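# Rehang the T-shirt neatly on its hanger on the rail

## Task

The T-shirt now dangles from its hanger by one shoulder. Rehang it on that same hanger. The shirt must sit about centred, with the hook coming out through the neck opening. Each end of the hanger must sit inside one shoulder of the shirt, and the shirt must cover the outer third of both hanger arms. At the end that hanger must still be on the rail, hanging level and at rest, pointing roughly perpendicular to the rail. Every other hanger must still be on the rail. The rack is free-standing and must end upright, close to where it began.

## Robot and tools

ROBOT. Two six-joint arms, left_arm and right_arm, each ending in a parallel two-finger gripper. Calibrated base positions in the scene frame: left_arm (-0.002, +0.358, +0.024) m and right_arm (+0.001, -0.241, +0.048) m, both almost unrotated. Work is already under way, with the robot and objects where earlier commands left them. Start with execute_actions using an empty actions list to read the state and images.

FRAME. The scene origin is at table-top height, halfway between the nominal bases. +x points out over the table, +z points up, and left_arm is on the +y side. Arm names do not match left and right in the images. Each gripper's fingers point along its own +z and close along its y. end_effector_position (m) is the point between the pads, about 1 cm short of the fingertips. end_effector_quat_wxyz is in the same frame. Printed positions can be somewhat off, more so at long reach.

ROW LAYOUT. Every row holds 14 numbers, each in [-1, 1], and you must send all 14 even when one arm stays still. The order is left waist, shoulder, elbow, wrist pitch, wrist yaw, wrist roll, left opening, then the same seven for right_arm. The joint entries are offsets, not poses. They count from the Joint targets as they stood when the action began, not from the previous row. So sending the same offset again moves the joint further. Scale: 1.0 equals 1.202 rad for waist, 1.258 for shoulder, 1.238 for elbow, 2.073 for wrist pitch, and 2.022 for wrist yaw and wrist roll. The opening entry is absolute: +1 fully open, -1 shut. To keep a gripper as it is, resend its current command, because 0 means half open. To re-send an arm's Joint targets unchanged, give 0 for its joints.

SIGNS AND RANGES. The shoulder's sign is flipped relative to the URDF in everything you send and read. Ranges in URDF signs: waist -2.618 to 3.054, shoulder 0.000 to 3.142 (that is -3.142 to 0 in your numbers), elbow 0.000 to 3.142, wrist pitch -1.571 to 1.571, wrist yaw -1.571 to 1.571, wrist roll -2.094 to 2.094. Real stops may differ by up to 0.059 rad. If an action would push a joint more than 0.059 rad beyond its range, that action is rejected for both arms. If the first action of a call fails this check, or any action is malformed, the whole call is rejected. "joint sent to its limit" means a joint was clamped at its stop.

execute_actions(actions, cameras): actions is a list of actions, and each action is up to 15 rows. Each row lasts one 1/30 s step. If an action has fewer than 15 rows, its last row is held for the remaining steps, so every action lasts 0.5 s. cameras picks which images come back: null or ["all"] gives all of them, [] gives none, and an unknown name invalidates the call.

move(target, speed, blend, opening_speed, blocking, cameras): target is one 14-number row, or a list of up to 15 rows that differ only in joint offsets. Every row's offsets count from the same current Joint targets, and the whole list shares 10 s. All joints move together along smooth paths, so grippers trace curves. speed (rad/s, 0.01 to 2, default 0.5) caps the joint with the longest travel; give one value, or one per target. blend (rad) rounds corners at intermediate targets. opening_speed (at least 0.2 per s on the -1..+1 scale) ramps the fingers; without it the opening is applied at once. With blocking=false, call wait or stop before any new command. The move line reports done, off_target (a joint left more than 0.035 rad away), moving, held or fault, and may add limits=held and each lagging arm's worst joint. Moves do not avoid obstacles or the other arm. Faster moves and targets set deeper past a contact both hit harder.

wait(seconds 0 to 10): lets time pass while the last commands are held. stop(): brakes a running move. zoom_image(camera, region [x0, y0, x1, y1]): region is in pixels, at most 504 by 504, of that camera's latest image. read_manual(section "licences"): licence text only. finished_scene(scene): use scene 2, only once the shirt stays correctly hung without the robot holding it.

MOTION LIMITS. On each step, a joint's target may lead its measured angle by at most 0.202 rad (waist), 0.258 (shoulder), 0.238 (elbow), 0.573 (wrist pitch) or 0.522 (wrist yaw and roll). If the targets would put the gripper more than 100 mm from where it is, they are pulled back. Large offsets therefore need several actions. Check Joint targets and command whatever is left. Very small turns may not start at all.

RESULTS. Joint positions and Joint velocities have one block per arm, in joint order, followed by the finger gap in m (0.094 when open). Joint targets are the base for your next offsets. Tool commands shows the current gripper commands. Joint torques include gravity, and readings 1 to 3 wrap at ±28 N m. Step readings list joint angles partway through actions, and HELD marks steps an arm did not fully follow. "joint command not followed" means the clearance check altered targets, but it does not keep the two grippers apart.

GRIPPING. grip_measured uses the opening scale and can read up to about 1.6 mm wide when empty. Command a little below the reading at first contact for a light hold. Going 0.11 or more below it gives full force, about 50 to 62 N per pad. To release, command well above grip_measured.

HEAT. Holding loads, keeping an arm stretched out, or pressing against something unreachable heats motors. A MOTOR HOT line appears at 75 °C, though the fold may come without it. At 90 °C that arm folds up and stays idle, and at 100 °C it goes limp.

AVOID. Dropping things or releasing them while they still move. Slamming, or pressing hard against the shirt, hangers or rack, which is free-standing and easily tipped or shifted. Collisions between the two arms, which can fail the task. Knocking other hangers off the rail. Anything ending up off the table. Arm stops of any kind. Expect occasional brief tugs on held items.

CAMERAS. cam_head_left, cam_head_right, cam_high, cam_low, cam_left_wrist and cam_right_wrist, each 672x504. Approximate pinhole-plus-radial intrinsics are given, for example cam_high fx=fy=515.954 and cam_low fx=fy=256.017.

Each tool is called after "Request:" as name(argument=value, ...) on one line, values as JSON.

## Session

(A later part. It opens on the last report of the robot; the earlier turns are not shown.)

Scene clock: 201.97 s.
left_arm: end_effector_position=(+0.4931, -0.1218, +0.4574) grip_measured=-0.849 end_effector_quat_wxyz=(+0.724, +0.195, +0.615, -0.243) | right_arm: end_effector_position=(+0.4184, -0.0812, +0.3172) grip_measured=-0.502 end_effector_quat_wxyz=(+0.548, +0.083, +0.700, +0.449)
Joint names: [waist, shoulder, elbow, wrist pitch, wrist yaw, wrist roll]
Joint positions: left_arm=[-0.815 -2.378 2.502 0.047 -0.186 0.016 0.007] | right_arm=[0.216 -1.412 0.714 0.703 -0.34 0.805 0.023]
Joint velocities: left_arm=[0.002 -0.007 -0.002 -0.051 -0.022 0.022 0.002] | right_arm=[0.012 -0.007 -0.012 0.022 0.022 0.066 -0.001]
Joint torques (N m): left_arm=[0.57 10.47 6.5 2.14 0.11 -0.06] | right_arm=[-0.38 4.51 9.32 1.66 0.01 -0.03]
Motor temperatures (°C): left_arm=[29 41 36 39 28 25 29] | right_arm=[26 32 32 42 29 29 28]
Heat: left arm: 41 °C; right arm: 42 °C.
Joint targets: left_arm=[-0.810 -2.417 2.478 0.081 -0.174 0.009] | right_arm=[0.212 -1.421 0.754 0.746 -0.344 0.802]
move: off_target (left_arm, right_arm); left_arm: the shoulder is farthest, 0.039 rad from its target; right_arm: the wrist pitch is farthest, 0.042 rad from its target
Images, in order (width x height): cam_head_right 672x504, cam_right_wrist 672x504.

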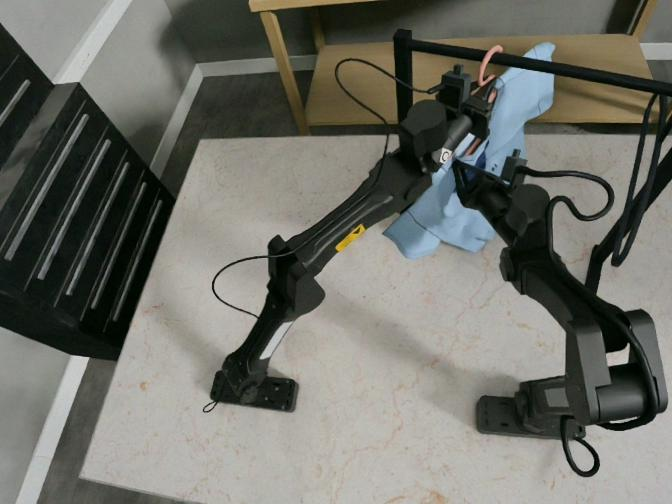

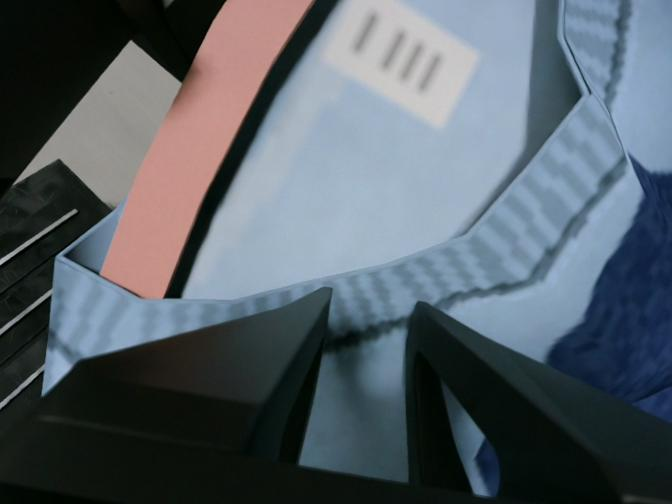

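Request:
move(target=[0,0,0,0,0,0,-0.95,0.018,-0.072,0.083,-0.005,0,0,-0.5], speed=0.2, cameras=["cam_right_wrist","cam_head_right"])

Request:
move(target=[0,0,0,0,0,0,-0.95,0,0,0,0,0,0,-0.99], opening_speed=0.5, cameras=["cam_right_wrist","cam_head_right"])

Scene clock: 203.07 s.
left_arm: end_effector_position=(+0.4919, -0.1233, +0.4579) grip_measured=-0.849 end_effector_quat_wxyz=(+0.724, +0.199, +0.613, -0.246) | right_arm: end_effector_position=(+0.4393, -0.0687, +0.3262) grip_measured=-0.502 end_effector_quat_wxyz=(+0.548, +0.073, +0.697, +0.457)
Joint names: [waist, shoulder, elbow, wrist pitch, wrist yaw, wrist roll]
Joint positions: left_arm=[-0.815 -2.378 2.502 0.048 -0.175 0.017 0.007] | right_arm=[0.229 -1.499 0.815 0.703 -0.349 0.805 0.023]
Joint velocities: left_arm=[-0.002 0.002 -0.012 -0.022 -0.007 0.022 -0.001] | right_arm=[0.002 -0.002 0.002 0.022 0.007 -0.051 0]
Joint torques (N m): left_arm=[0.4 10.51 6.49 2.18 0.07 -0.02] | right_arm=[0.32 5.16 9.43 1.56 0.02 -0.04]
Motor temperatures (°C): left_arm=[29 41 36 40 28 25 29] | right_arm=[26 32 32 42 29 29 28]
Heat: left arm: 41 °C; right arm: 42 °C.
Joint targets: left_arm=[-0.810 -2.417 2.478 0.081 -0.174 0.009] | right_arm=[0.234 -1.511 0.857 0.735 -0.344 0.802]
move: off_target (left_arm, right_arm); left_arm: the shoulder is farthest, 0.039 rad from its target; right_arm: the elbow is farthest, 0.041 rad from its target
Images, in order (width x height): cam_head_right 672x504, cam_right_wrist 672x504.

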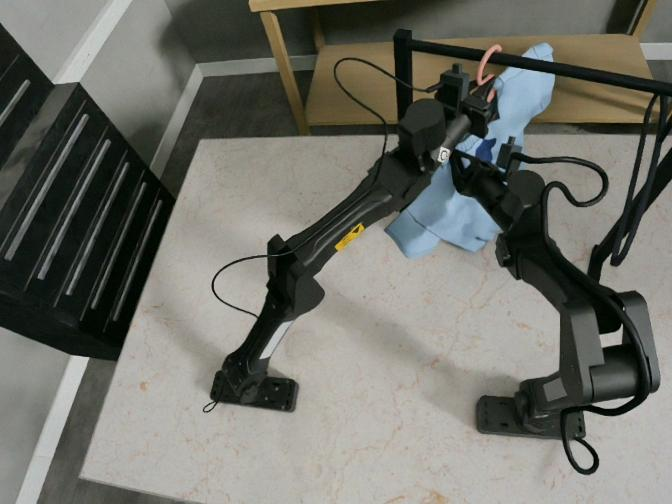

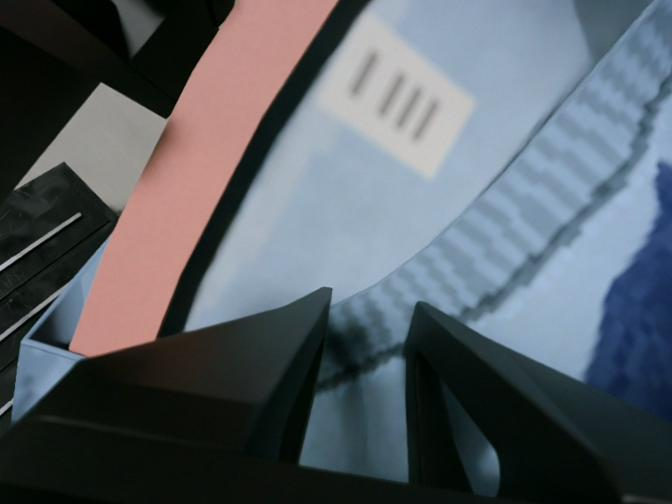

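Scene clock: 204.27 s.
left_arm: end_effector_position=(+0.4922, -0.1229, +0.4579) grip_measured=-0.849 end_effector_quat_wxyz=(+0.724, +0.198, +0.614, -0.246) | right_arm: end_effector_position=(+0.4393, -0.0687, +0.3262) grip_measured=-0.984 end_effector_quat_wxyz=(+0.548, +0.073, +0.697, +0.457)
Joint names: [waist, shoulder, elbow, wrist pitch, wrist yaw, wrist roll]
Joint positions: left_arm=[-0.815 -2.378 2.502 0.048 -0.178 0.016 0.007] | right_arm=[0.229 -1.499 0.815 0.703 -0.349 0.805 0.001]
Joint velocities: left_arm=[-0.017 0.002 -0.007 -0.007 0.051 -0.066 0] | right_arm=[0.027 -0.002 -0.007 0.022 -0.066 0.051 0]
Joint torques (N m): left_arm=[0.46 10.36 6.39 2.14 0.09 -0.06] | right_arm=[0.34 5.16 9.46 1.57 0.02 -0.03]
Motor temperatures (°C): left_arm=[29 41 36 40 28 25 29] | right_arm=[26 32 32 42 29 29 28]
Heat: left arm: 41 °C; right arm: 42 °C.
Joint targets: left_arm=[-0.810 -2.417 2.478 0.081 -0.174 0.009] | right_arm=[0.234 -1.511 0.857 0.735 -0.344 0.802]
move: off_target (left_arm, right_arm); left_arm: the shoulder is farthest, 0.039 rad from its target; right_arm: the elbow is farthest, 0.042 rad from its target
Images, in order (width x height): cam_head_right 672x504, cam_right_wrist 672x504.

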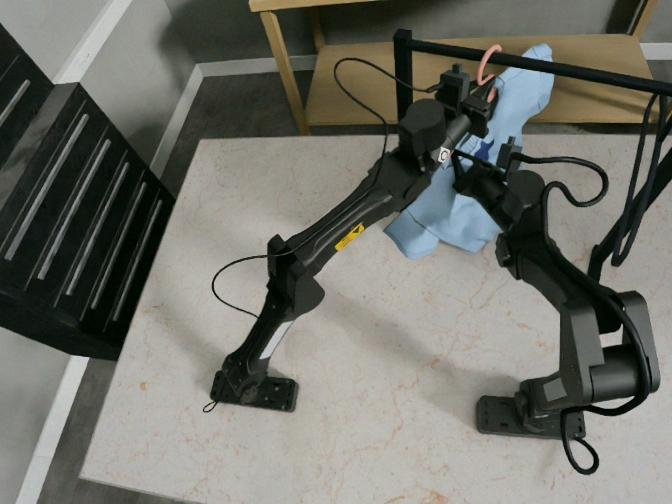

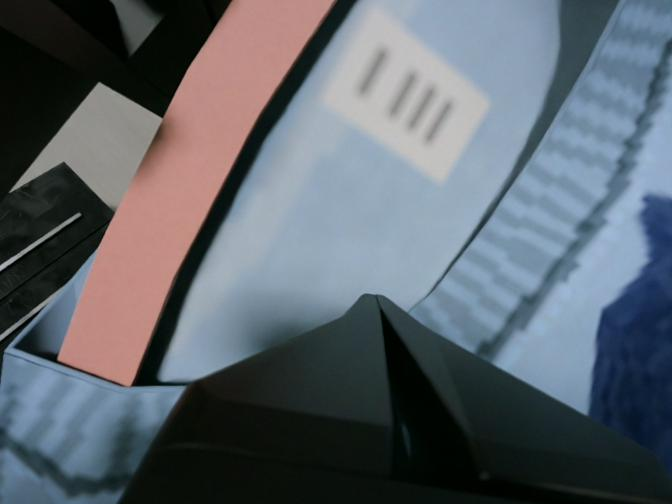

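Request:
move(target=[0,0,0,0,0,0,-0.95,-0.1,-0.05,0.137,-0.051,0,0,-0.99], speed=0.15)

Request:
zoom_image(camera="cam_high", region=[200, 70, 420, 290])

Scene clock: 206.13 s.
left_arm: end_effector_position=(+0.4925, -0.1224, +0.4578) grip_measured=-0.849 end_effector_quat_wxyz=(+0.724, +0.196, +0.614, -0.245) | right_arm: end_effector_position=(+0.4818, -0.1151, +0.3639) grip_measured=-0.984 end_effector_quat_wxyz=(+0.590, +0.102, +0.675, +0.431)
Joint names: [waist, shoulder, elbow, wrist pitch, wrist yaw, wrist roll]
Joint positions: left_arm=[-0.815 -2.378 2.502 0.048 -0.181 0.016 0.007] | right_arm=[0.117 -1.563 0.984 0.651 -0.349 0.805 0.001]
Joint velocities: left_arm=[-0.002 -0.002 0.002 0.007 -0.051 -0.022 0] | right_arm=[-0.012 0.022 0.002 -0.051 0.051 -0.095 0]
Joint torques (N m): left_arm=[0.59 10.21 6.54 2.21 0.03 -0.06] | right_arm=[-0.35 6.05 9.69 1.08 0.02 -0.04]
Motor temperatures (°C): left_arm=[29 41 36 40 28 25 29] | right_arm=[26 32 33 41 29 29 28]
Heat: left arm: 41 °C; right arm: 41 °C.
Joint targets: left_arm=[-0.810 -2.417 2.478 0.081 -0.174 0.009] | right_arm=[0.113 -1.574 1.027 0.630 -0.344 0.802]
move: off_target (left_arm, right_arm); left_arm: the shoulder is farthest, 0.039 rad from its target; right_arm: the elbow is farthest, 0.043 rad from its target

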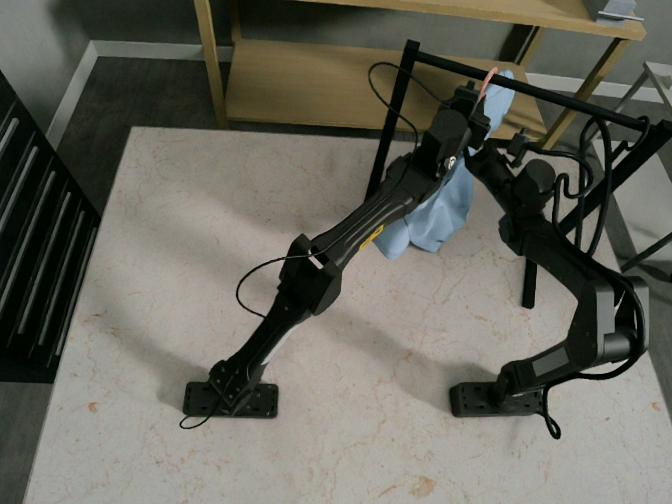

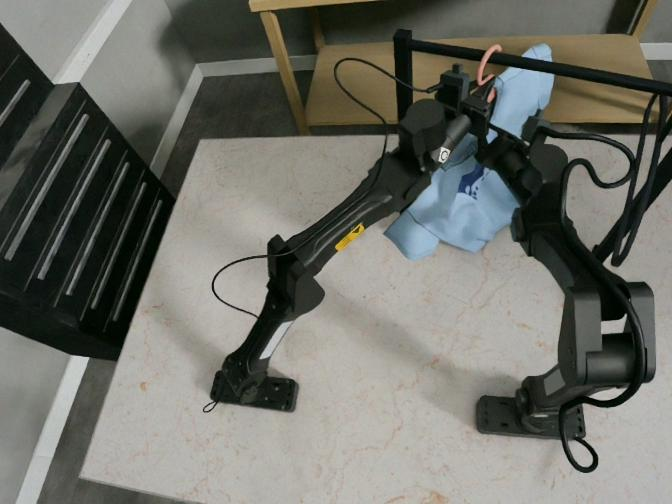

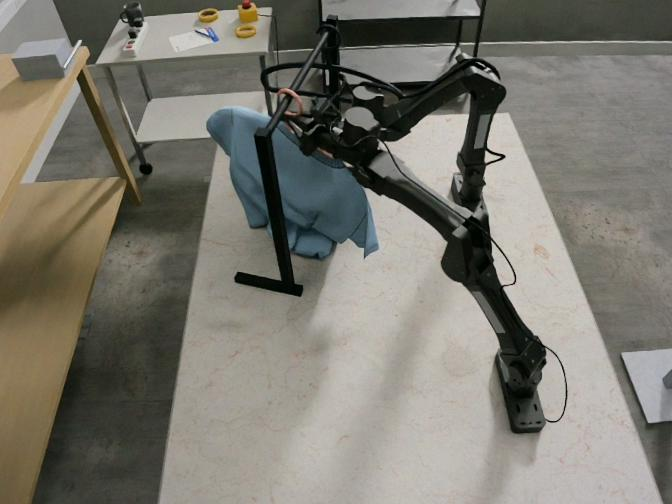

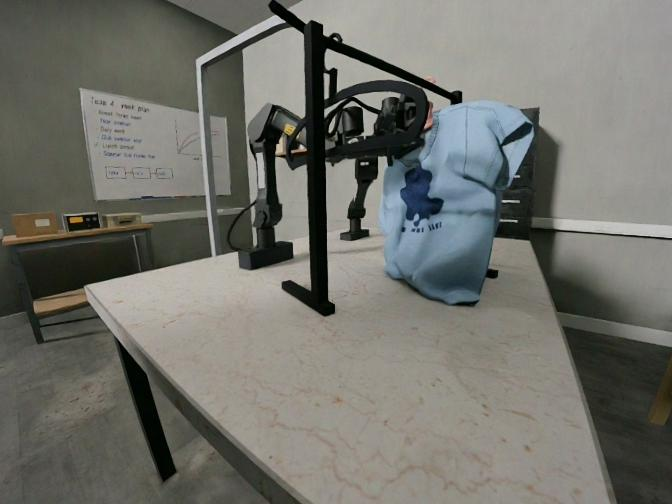

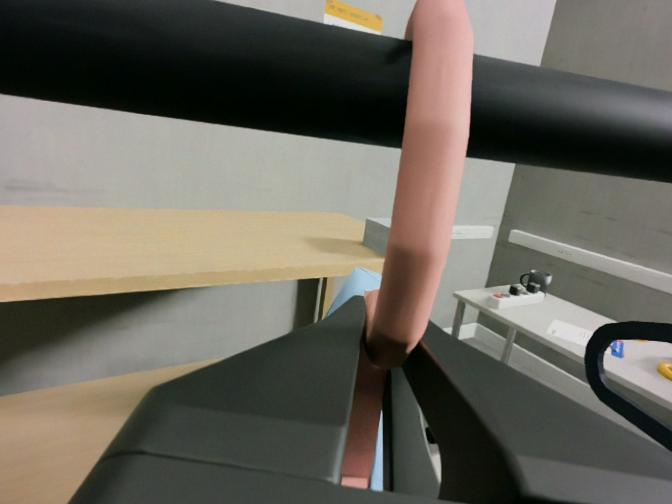

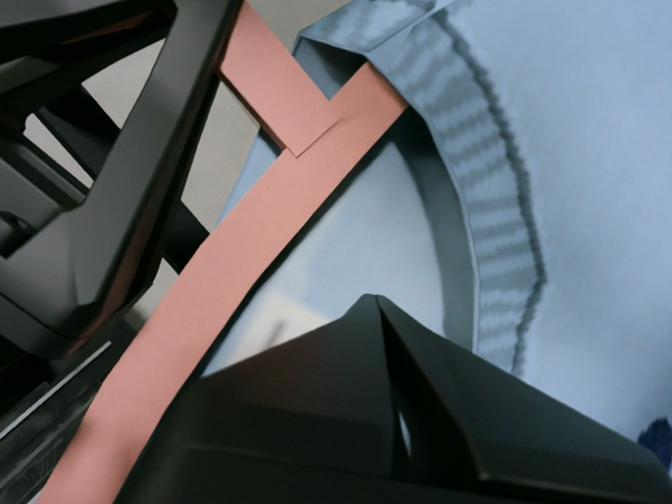

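Scaled by 2.291 from the camera's 672x504 image, which has a finer 960x720 frame.

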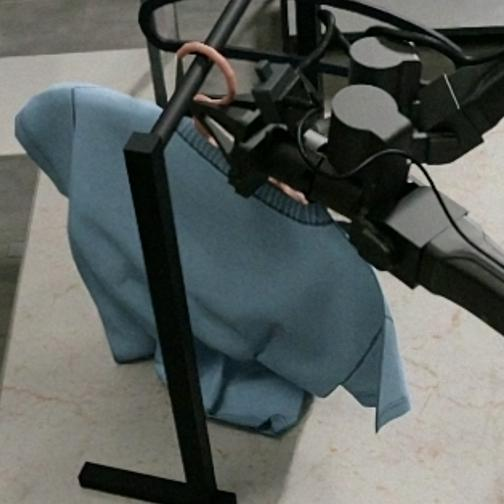

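Request:
move(target=[0,0,0,0,0,0,-0.95,-0.124,-0.097,0.155,-0.034,0,0,-0.99], speed=0.15)

Request:
zoom_image(camera="cam_high", region=[200, 70, 420, 290])

Scene clock: 208.13 s.
left_arm: end_effector_position=(+0.4922, -0.1229, +0.4579) grip_measured=-0.849 end_effector_quat_wxyz=(+0.723, +0.196, +0.614, -0.248) | right_arm: end_effector_position=(+0.5317, -0.1868, +0.3786) grip_measured=-0.984 end_effector_quat_wxyz=(+0.619, +0.151, +0.666, +0.387)
Joint names: [waist, shoulder, elbow, wrist pitch, wrist yaw, wrist roll]
Joint positions: left_arm=[-0.815 -2.378 2.502 0.048 -0.178 0.009 0.007] | right_arm=[-0.029 -1.683 1.173 0.581 -0.351 0.805 0.001]
Joint velocities: left_arm=[0.002 -0.017 0.002 0.022 -0.051 0.037 0] | right_arm=[-0.012 0.007 -0.002 -0.007 -0.066 -0.037 0.003]
Joint torques (N m): left_arm=[0.4 10.04 6.54 2.17 0.04 -0.01] | right_arm=[-0.57 7.21 9.98 1.06 0.04 -0.04]
Motor temperatures (°C): left_arm=[29 41 36 40 28 25 29] | right_arm=[26 32 33 41 29 29 28]
Heat: left arm: 41 °C; right arm: 41 °C.
Joint targets: left_arm=[-0.810 -2.417 2.478 0.081 -0.174 0.009] | right_arm=[-0.036 -1.696 1.219 0.559 -0.344 0.802]
move: off_target (left_arm, right_arm); left_arm: the shoulder is farthest, 0.039 rad from its target; right_arm: the elbow is farthest, 0.045 rad from its target

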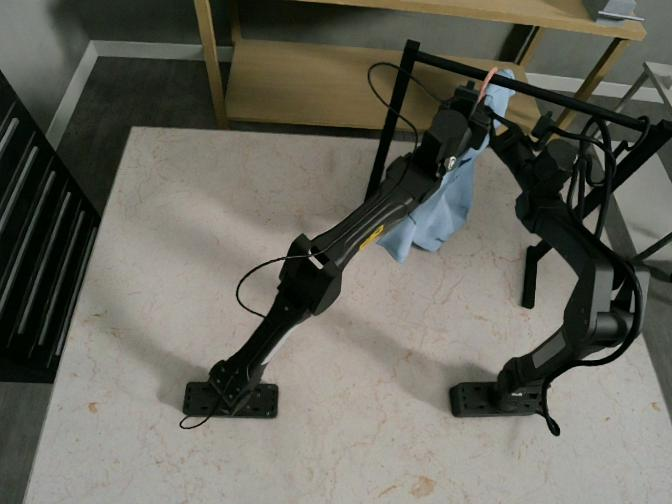

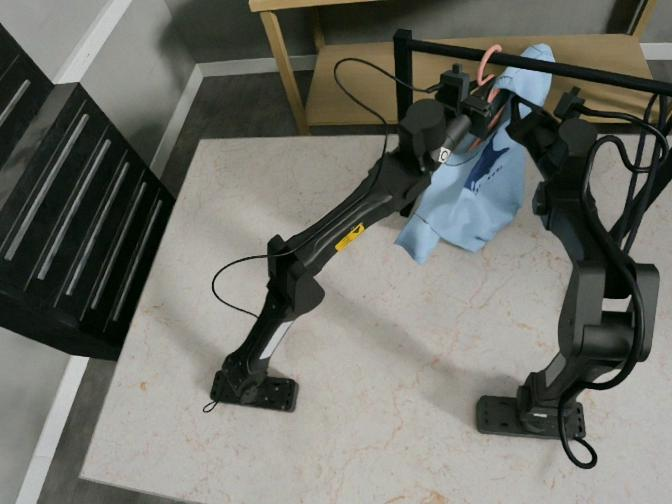

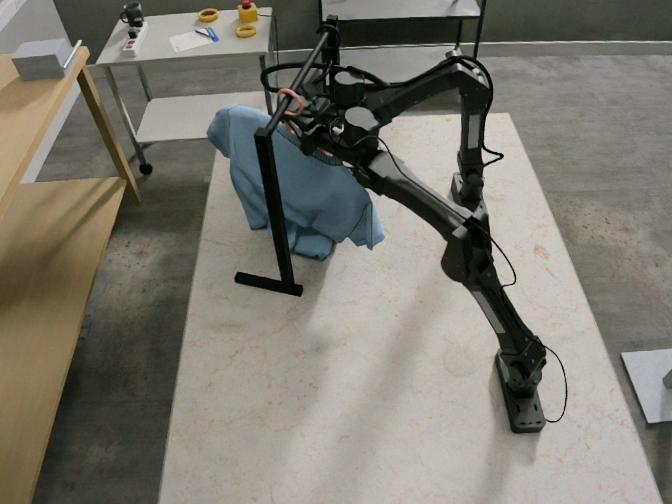

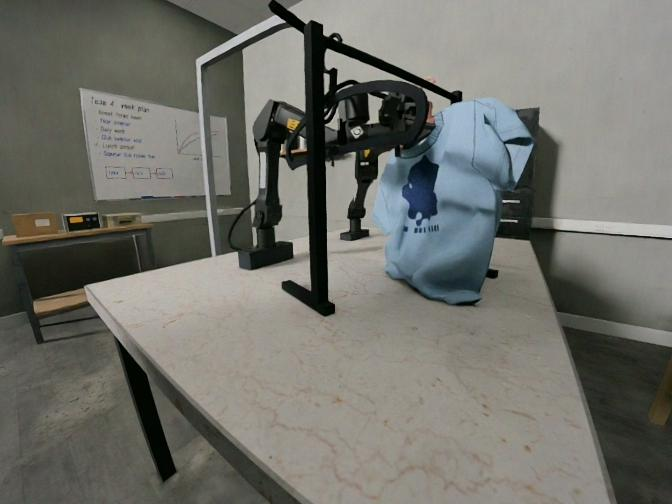

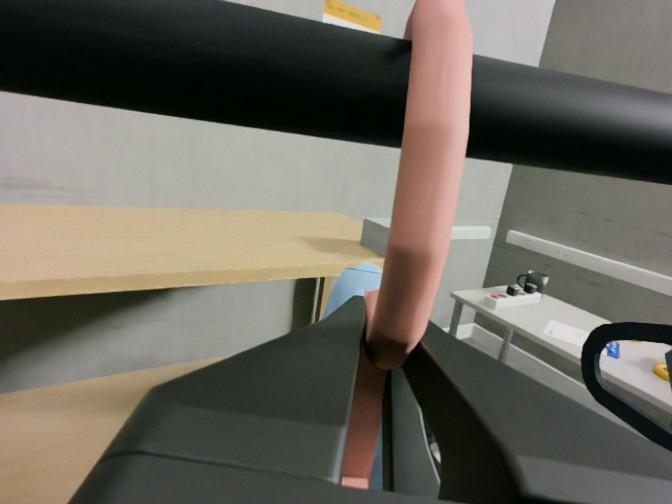

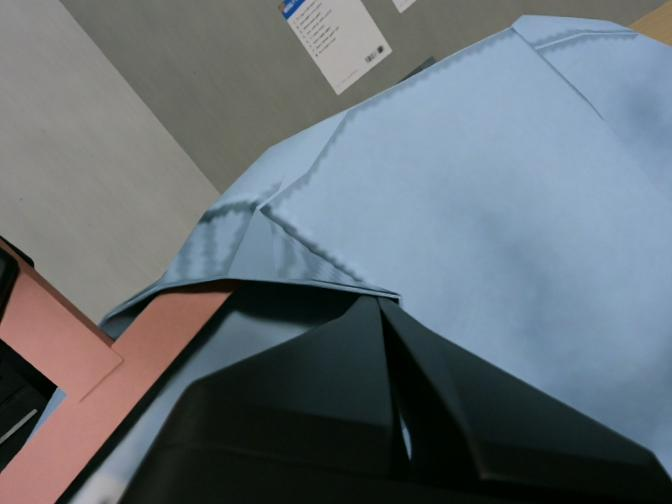

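Scaled by 2.291 from the camera's 672x504 image, which has a finer 960x720 frame.

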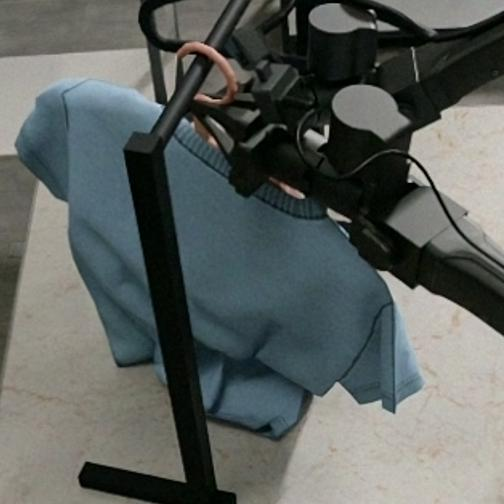

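Request:
move(target=[0,0,0,0,0,0,-0.95,-0.037,-0.058,0.122,-0.036,0,0,-0.99], speed=0.12, cameras=["cam_high","cam_right_wrist","cam_low","cam_left_wrist"])

Request:
zoom_image(camera="cam_high", region=[200, 70, 420, 290])

Request:
zoom_image(camera="cam_low", region=[330, 60, 560, 290])

Scene clock: 210.13 s.
left_arm: end_effector_position=(+0.4927, -0.1222, +0.4578) grip_measured=-0.849 end_effector_quat_wxyz=(+0.724, +0.196, +0.614, -0.244) | right_arm: end_effector_position=(+0.5569, -0.2131, +0.3965) grip_measured=-0.984 end_effector_quat_wxyz=(+0.630, +0.165, +0.661, +0.373)
Joint names: [waist, shoulder, elbow, wrist pitch, wrist yaw, wrist roll]
Joint positions: left_arm=[-0.815 -2.378 2.502 0.048 -0.183 0.016 0.007] | right_arm=[-0.076 -1.755 1.325 0.505 -0.352 0.805 0.001]
Joint velocities: left_arm=[0.007 -0.002 -0.002 -0.081 -0.022 -0.066 0] | right_arm=[-0.002 -0.007 -0.012 -0.022 -0.037 -0.051 0]
Joint torques (N m): left_arm=[0.51 10.21 6.43 2.15 0.08 0] | right_arm=[-0.35 7.92 9.98 1.06 0.06 -0.03]
Motor temperatures (°C): left_arm=[29 41 36 40 28 25 29] | right_arm=[26 32 33 40 29 29 28]
Heat: left arm: 41 °C; right arm: 40 °C.
Joint targets: left_arm=[-0.810 -2.417 2.478 0.081 -0.174 0.009] | right_arm=[-0.080 -1.769 1.370 0.484 -0.344 0.802]
move: off_target (left_arm, right_arm); left_arm: the shoulder is farthest, 0.039 rad from its target; right_arm: the elbow is farthest, 0.045 rad from its target
Images, in order (width x height): cam_high 672x504, cam_low 672x504, cam_left_wrist 672x504, cam_right_wrist 672x504.

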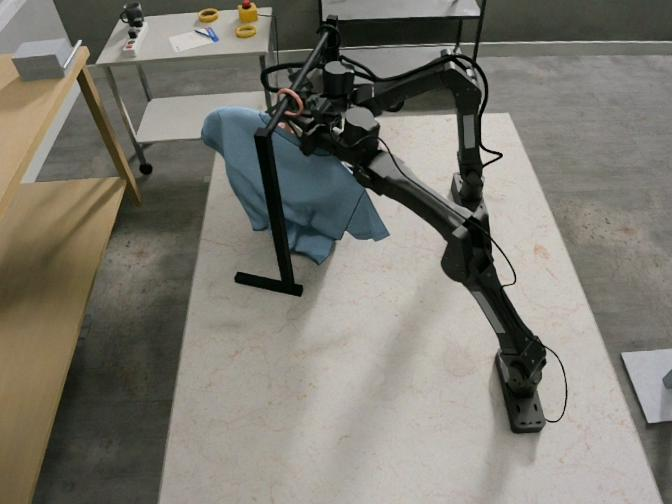

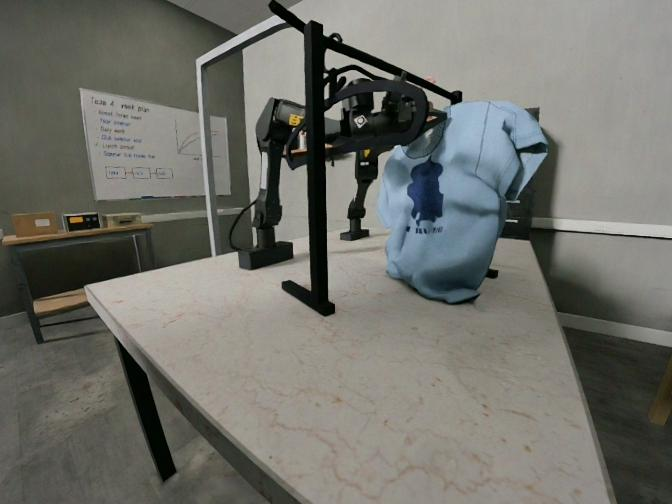

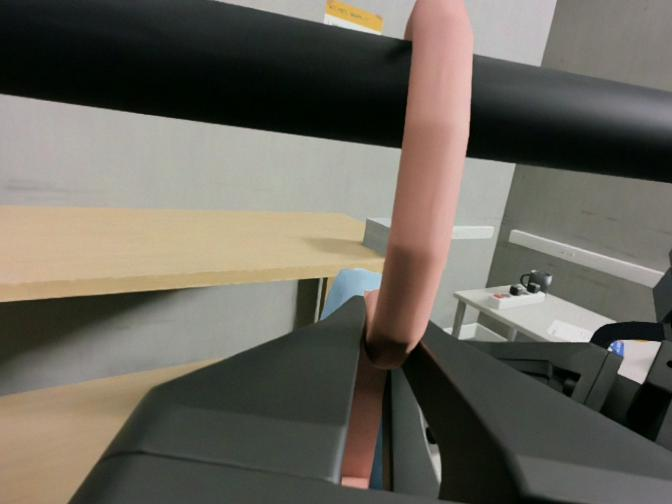

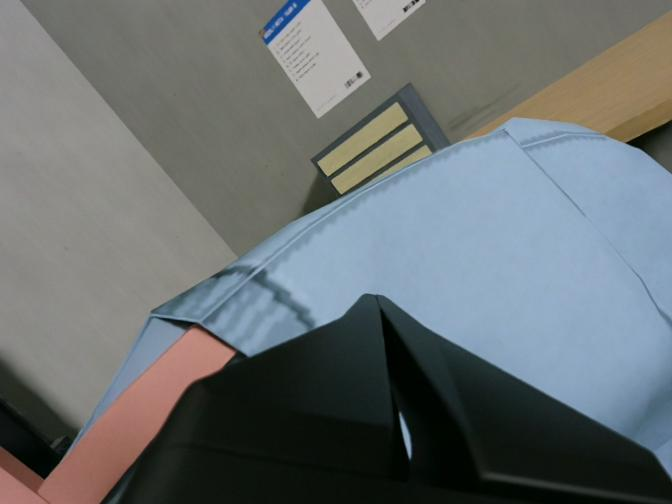

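Scaled by 2.291 from the camera's 672x504 image, which has a finer 960x720 frame.

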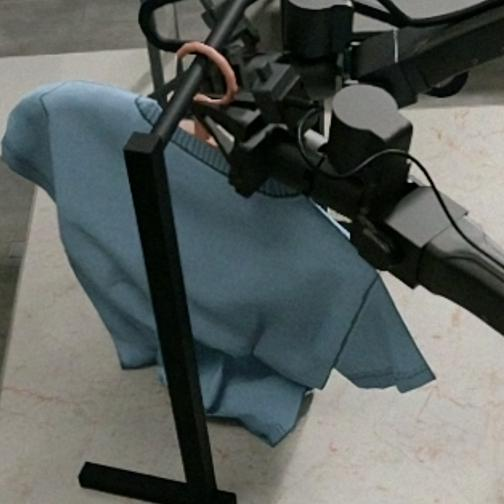

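Scaled by 2.191 from the camera's 672x504 image, which has a finer 960x720 frame.

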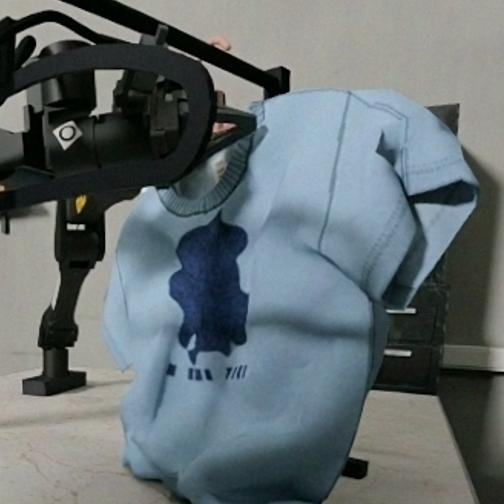

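Request:
move(target=[0,0,0,0,0,0,-0.95,0,0,0,0,0,0,-0.5], opening_speed=0.5, cameras=["cam_right_wrist"])

Request:
move(target=[0,0,0,0,0,0,-0.95,-0.1,0.05,-0.22,0.1,0,0,-0.5], speed=0.25)

Request:
zoom_image(camera="cam_high", region=[200, 70, 420, 290])

Request:
zoom_image(camera="cam_head_right", region=[360, 30, 580, 280])

Scene clock: 211.63 s.
left_arm: end_effector_position=(+0.4927, -0.1222, +0.4578) grip_measured=-0.849 end_effector_quat_wxyz=(+0.724, +0.196, +0.614, -0.244) | right_arm: end_effector_position=(+0.5569, -0.2131, +0.3965) grip_measured=-0.502 end_effector_quat_wxyz=(+0.630, +0.165, +0.661, +0.373)
Joint names: [waist, shoulder, elbow, wrist pitch, wrist yaw, wrist roll]
Joint positions: left_arm=[-0.815 -2.378 2.502 0.048 -0.183 0.016 0.007] | right_arm=[-0.076 -1.755 1.325 0.505 -0.352 0.805 0.023]
Joint velocities: left_arm=[-0.017 -0.017 0.007 -0.022 0.022 -0.037 0] | right_arm=[0.012 -0.012 -0.002 0.007 0.007 -0.051 0]
Joint torques (N m): left_arm=[0.5 10.17 6.6 2.13 0.07 0] | right_arm=[-0.36 7.94 9.98 1.08 0.06 -0.03]
Motor temperatures (°C): left_arm=[29 41 36 40 28 25 29] | right_arm=[26 33 33 40 29 29 28]
Heat: left arm: 41 °C; right arm: 40 °C.
Joint targets: left_arm=[-0.810 -2.417 2.478 0.081 -0.174 0.009] | right_arm=[-0.080 -1.769 1.370 0.484 -0.344 0.802]
move: off_target (left_arm, right_arm); left_arm: the shoulder is farthest, 0.039 rad from its target; right_arm: the elbow is farthest, 0.045 rad from its target
Images, in order (width x height): cam_right_wrist 672x504.

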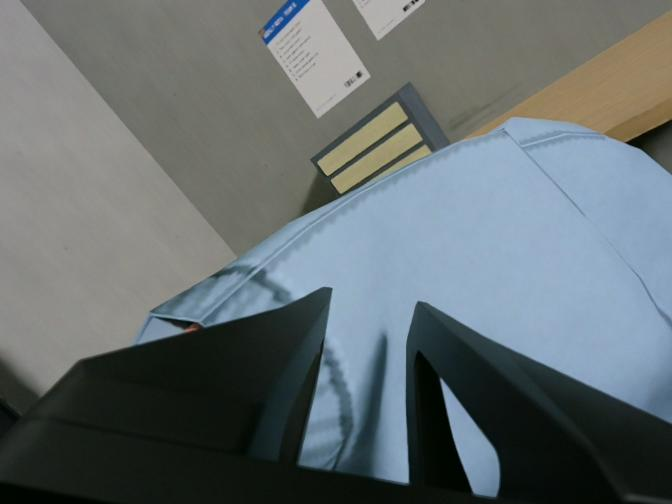

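Scene clock: 213.43 s.
left_arm: end_effector_position=(+0.4927, -0.1222, +0.4578) grip_measured=-0.849 end_effector_quat_wxyz=(+0.724, +0.196, +0.614, -0.244) | right_arm: end_effector_position=(+0.5405, -0.2793, +0.3290) grip_measured=-0.502 end_effector_quat_wxyz=(+0.628, +0.224, +0.670, +0.328)
Joint names: [waist, shoulder, elbow, wrist pitch, wrist yaw, wrist roll]
Joint positions: left_arm=[-0.815 -2.378 2.502 0.048 -0.183 0.016 0.007] | right_arm=[-0.197 -1.75 1.109 0.643 -0.343 0.805 0.023]
Joint velocities: left_arm=[0.007 -0.002 -0.002 0.007 -0.022 -0.007 0] | right_arm=[-0.017 0.002 0.012 -0.051 0.022 0.051 0]
Joint torques (N m): left_arm=[0.47 10.18 6.71 2.14 0.05 -0.09] | right_arm=[-0.28 12.74 5.64 1.71 0.04 -0.03]
Motor temperatures (°C): left_arm=[29 41 36 41 28 25 29] | right_arm=[26 33 33 40 29 29 28]
Heat: left arm: 41 °C; right arm: 40 °C.
Joint targets: left_arm=[-0.810 -2.417 2.478 0.081 -0.174 0.009] | right_arm=[-0.201 -1.706 1.098 0.692 -0.344 0.802]
move: off_target (left_arm, right_arm); left_arm: the shoulder is farthest, 0.039 rad from its target; right_arm: the wrist pitch is farthest, 0.048 rad from its target

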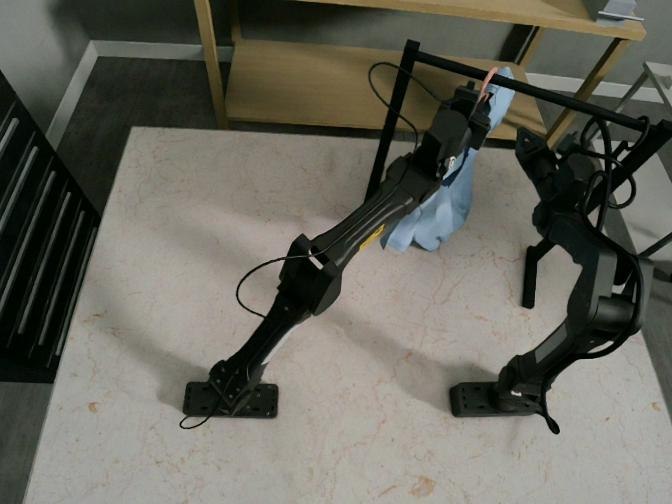

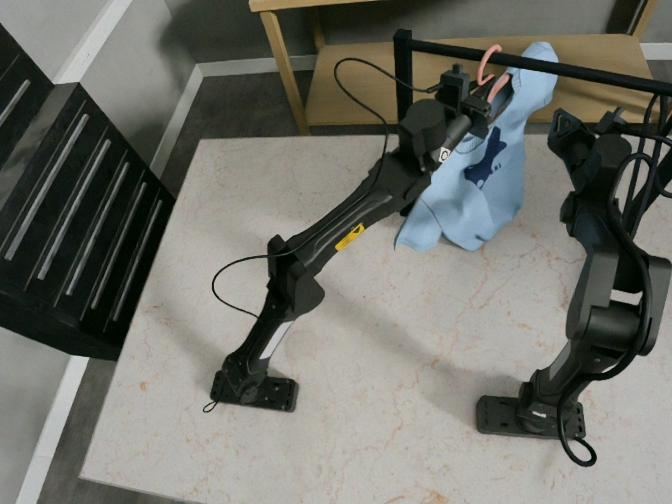

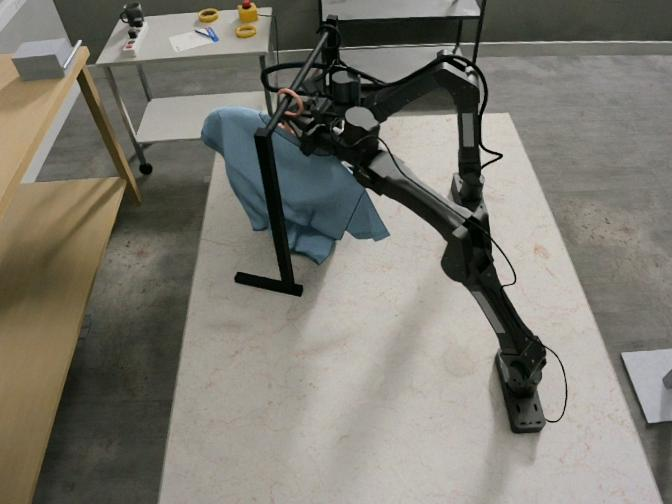

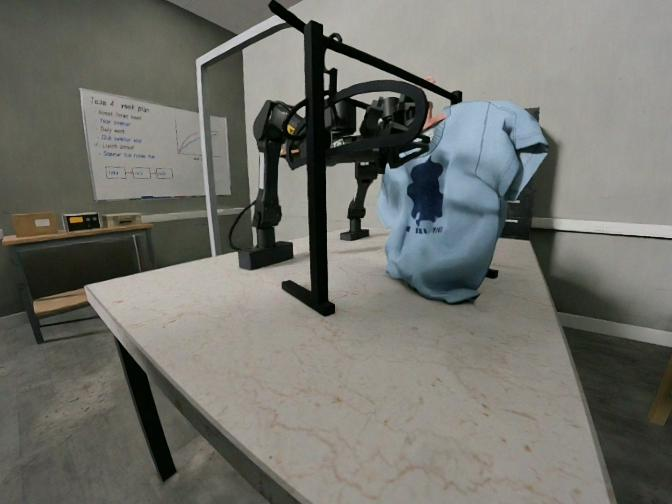

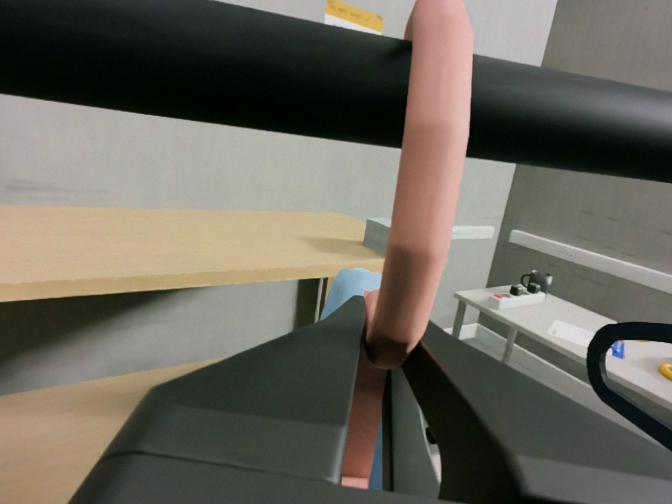

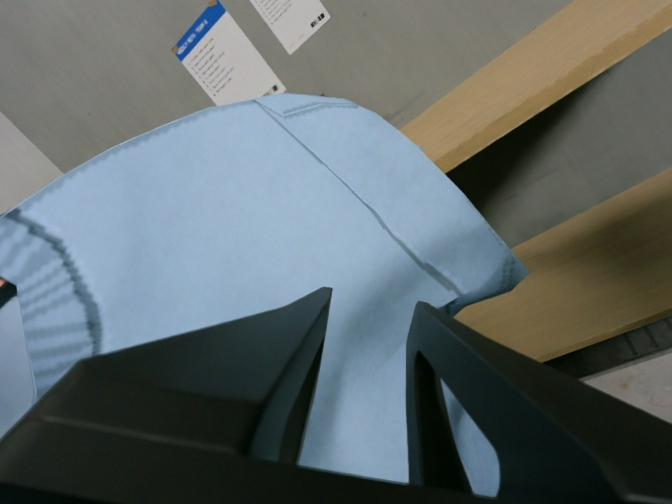

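Scaled by 2.291 from the camera's 672x504 image, which has a finer 960x720 frame.

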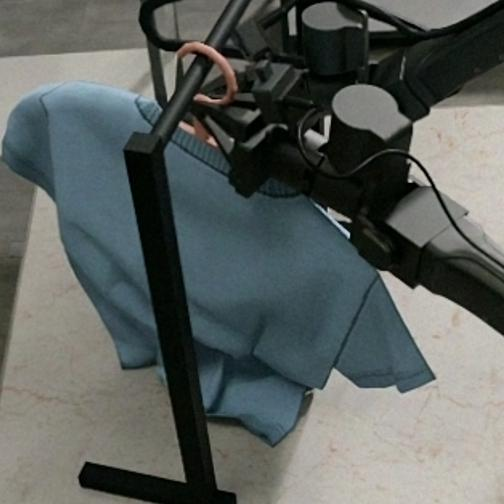

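Scaled by 2.016 from the camera's 672x504 image, which has a finer 960x720 frame.

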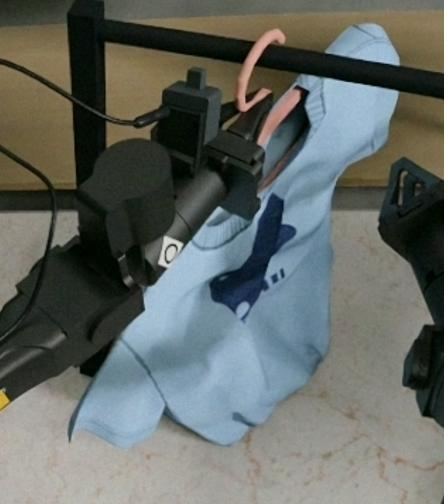

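Request:
move(target=[0,0,0,0,0,0,-0.5,0,0,0,0,0,0,-0.5], opening_speed=0.2)

Request:
zoom_image(camera="cam_high", region=[200, 70, 420, 290])

Request:
zoom_image(camera="cam_low", region=[330, 60, 560, 290])

Scene clock: 216.43 s.
left_arm: end_effector_position=(+0.4927, -0.1222, +0.4578) grip_measured=-0.503 end_effector_quat_wxyz=(+0.724, +0.194, +0.615, -0.246) | right_arm: end_effector_position=(+0.5405, -0.2793, +0.3290) grip_measured=-0.502 end_effector_quat_wxyz=(+0.628, +0.224, +0.670, +0.328)
Joint names: [waist, shoulder, elbow, wrist pitch, wrist yaw, wrist roll]
Joint positions: left_arm=[-0.815 -2.378 2.502 0.048 -0.183 0.009 0.023] | right_arm=[-0.197 -1.75 1.109 0.643 -0.343 0.805 0.023]
Joint velocities: left_arm=[0.002 0.027 -0.012 0.022 -0.022 -0.007 -0.001] | right_arm=[-0.007 -0.017 -0.002 -0.037 0.051 -0.022 0]
Joint torques (N m): left_arm=[0.43 10.32 6.64 2.21 0.11 0] | right_arm=[-0.29 12.74 5.65 1.71 0.05 -0.03]
Motor temperatures (°C): left_arm=[29 41 35 41 28 25 29] | right_arm=[26 33 33 41 29 29 28]
Heat: left arm: 41 °C; right arm: 41 °C.
Joint targets: left_arm=[-0.810 -2.417 2.478 0.081 -0.174 0.009] | right_arm=[-0.201 -1.706 1.098 0.692 -0.344 0.802]
move: off_target (left_arm, right_arm); left_arm: the shoulder is farthest, 0.039 rad from its target; right_arm: the wrist pitch is farthest, 0.049 rad from its target

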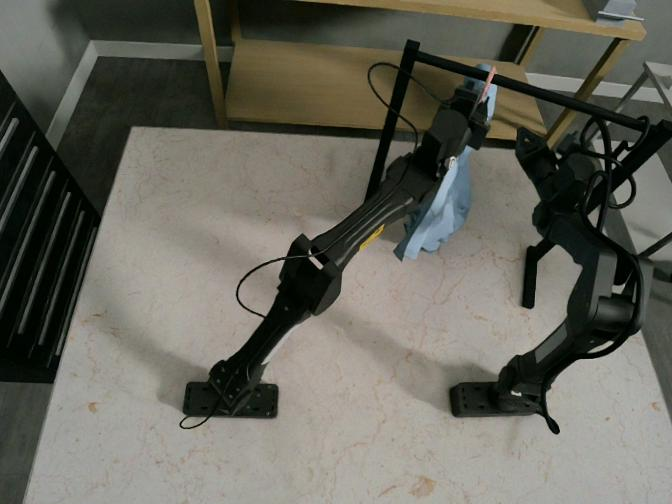

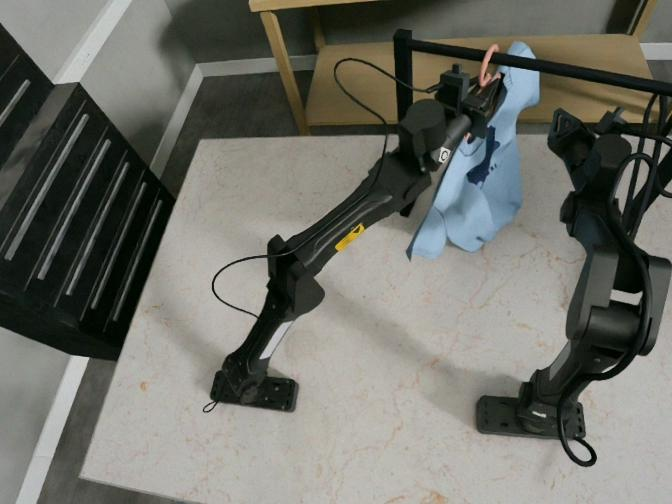

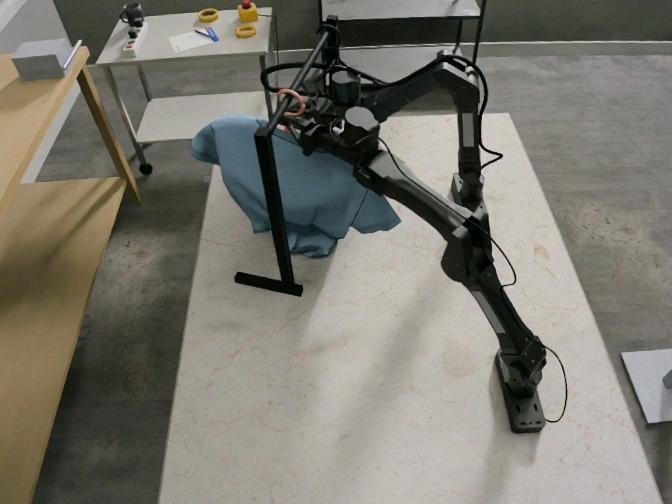

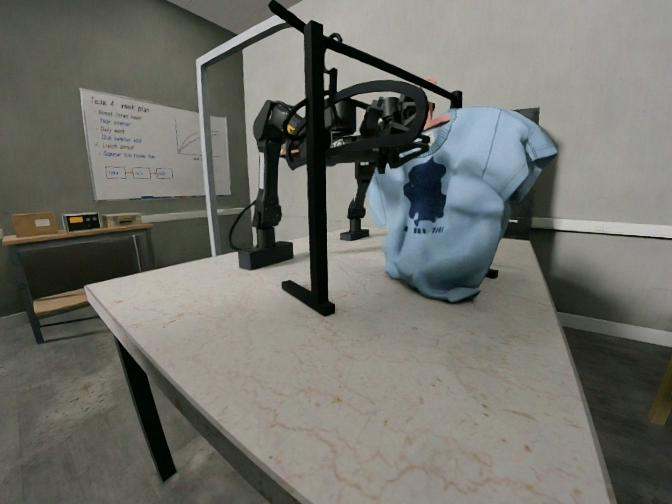

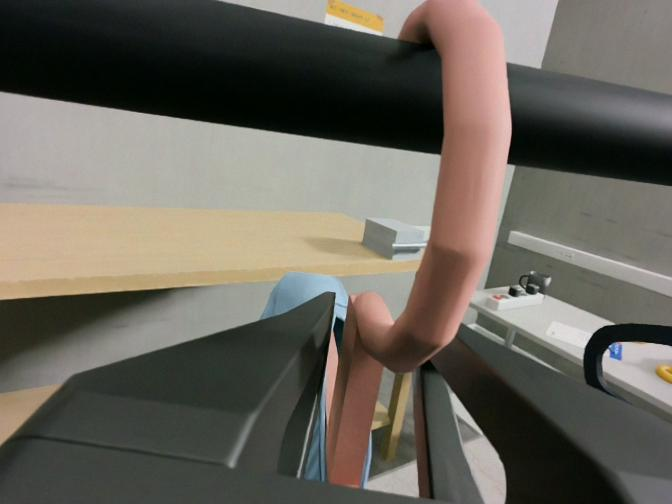

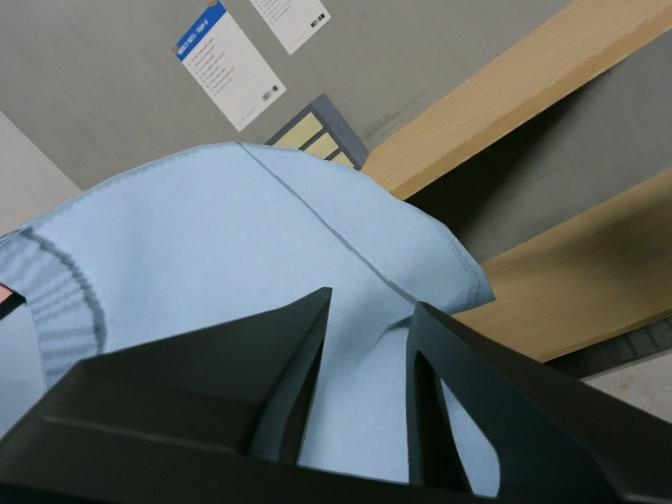

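Scaled by 2.291 from the camera's 672x504 image, which has a finer 960x720 frame.

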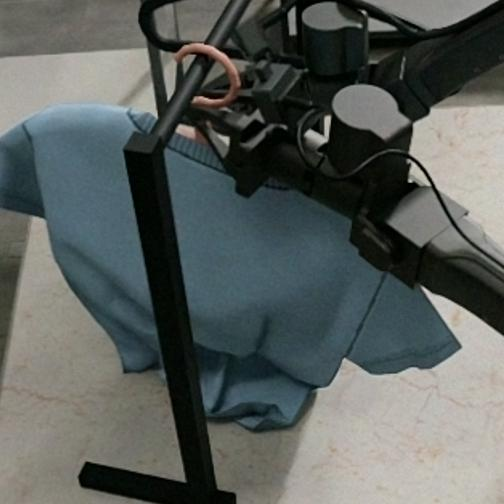

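Scaled by 2.191 from the camera's 672x504 image, which has a finer 960x720 frame.

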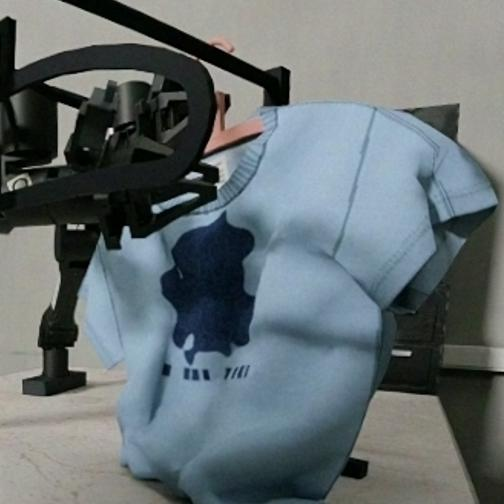

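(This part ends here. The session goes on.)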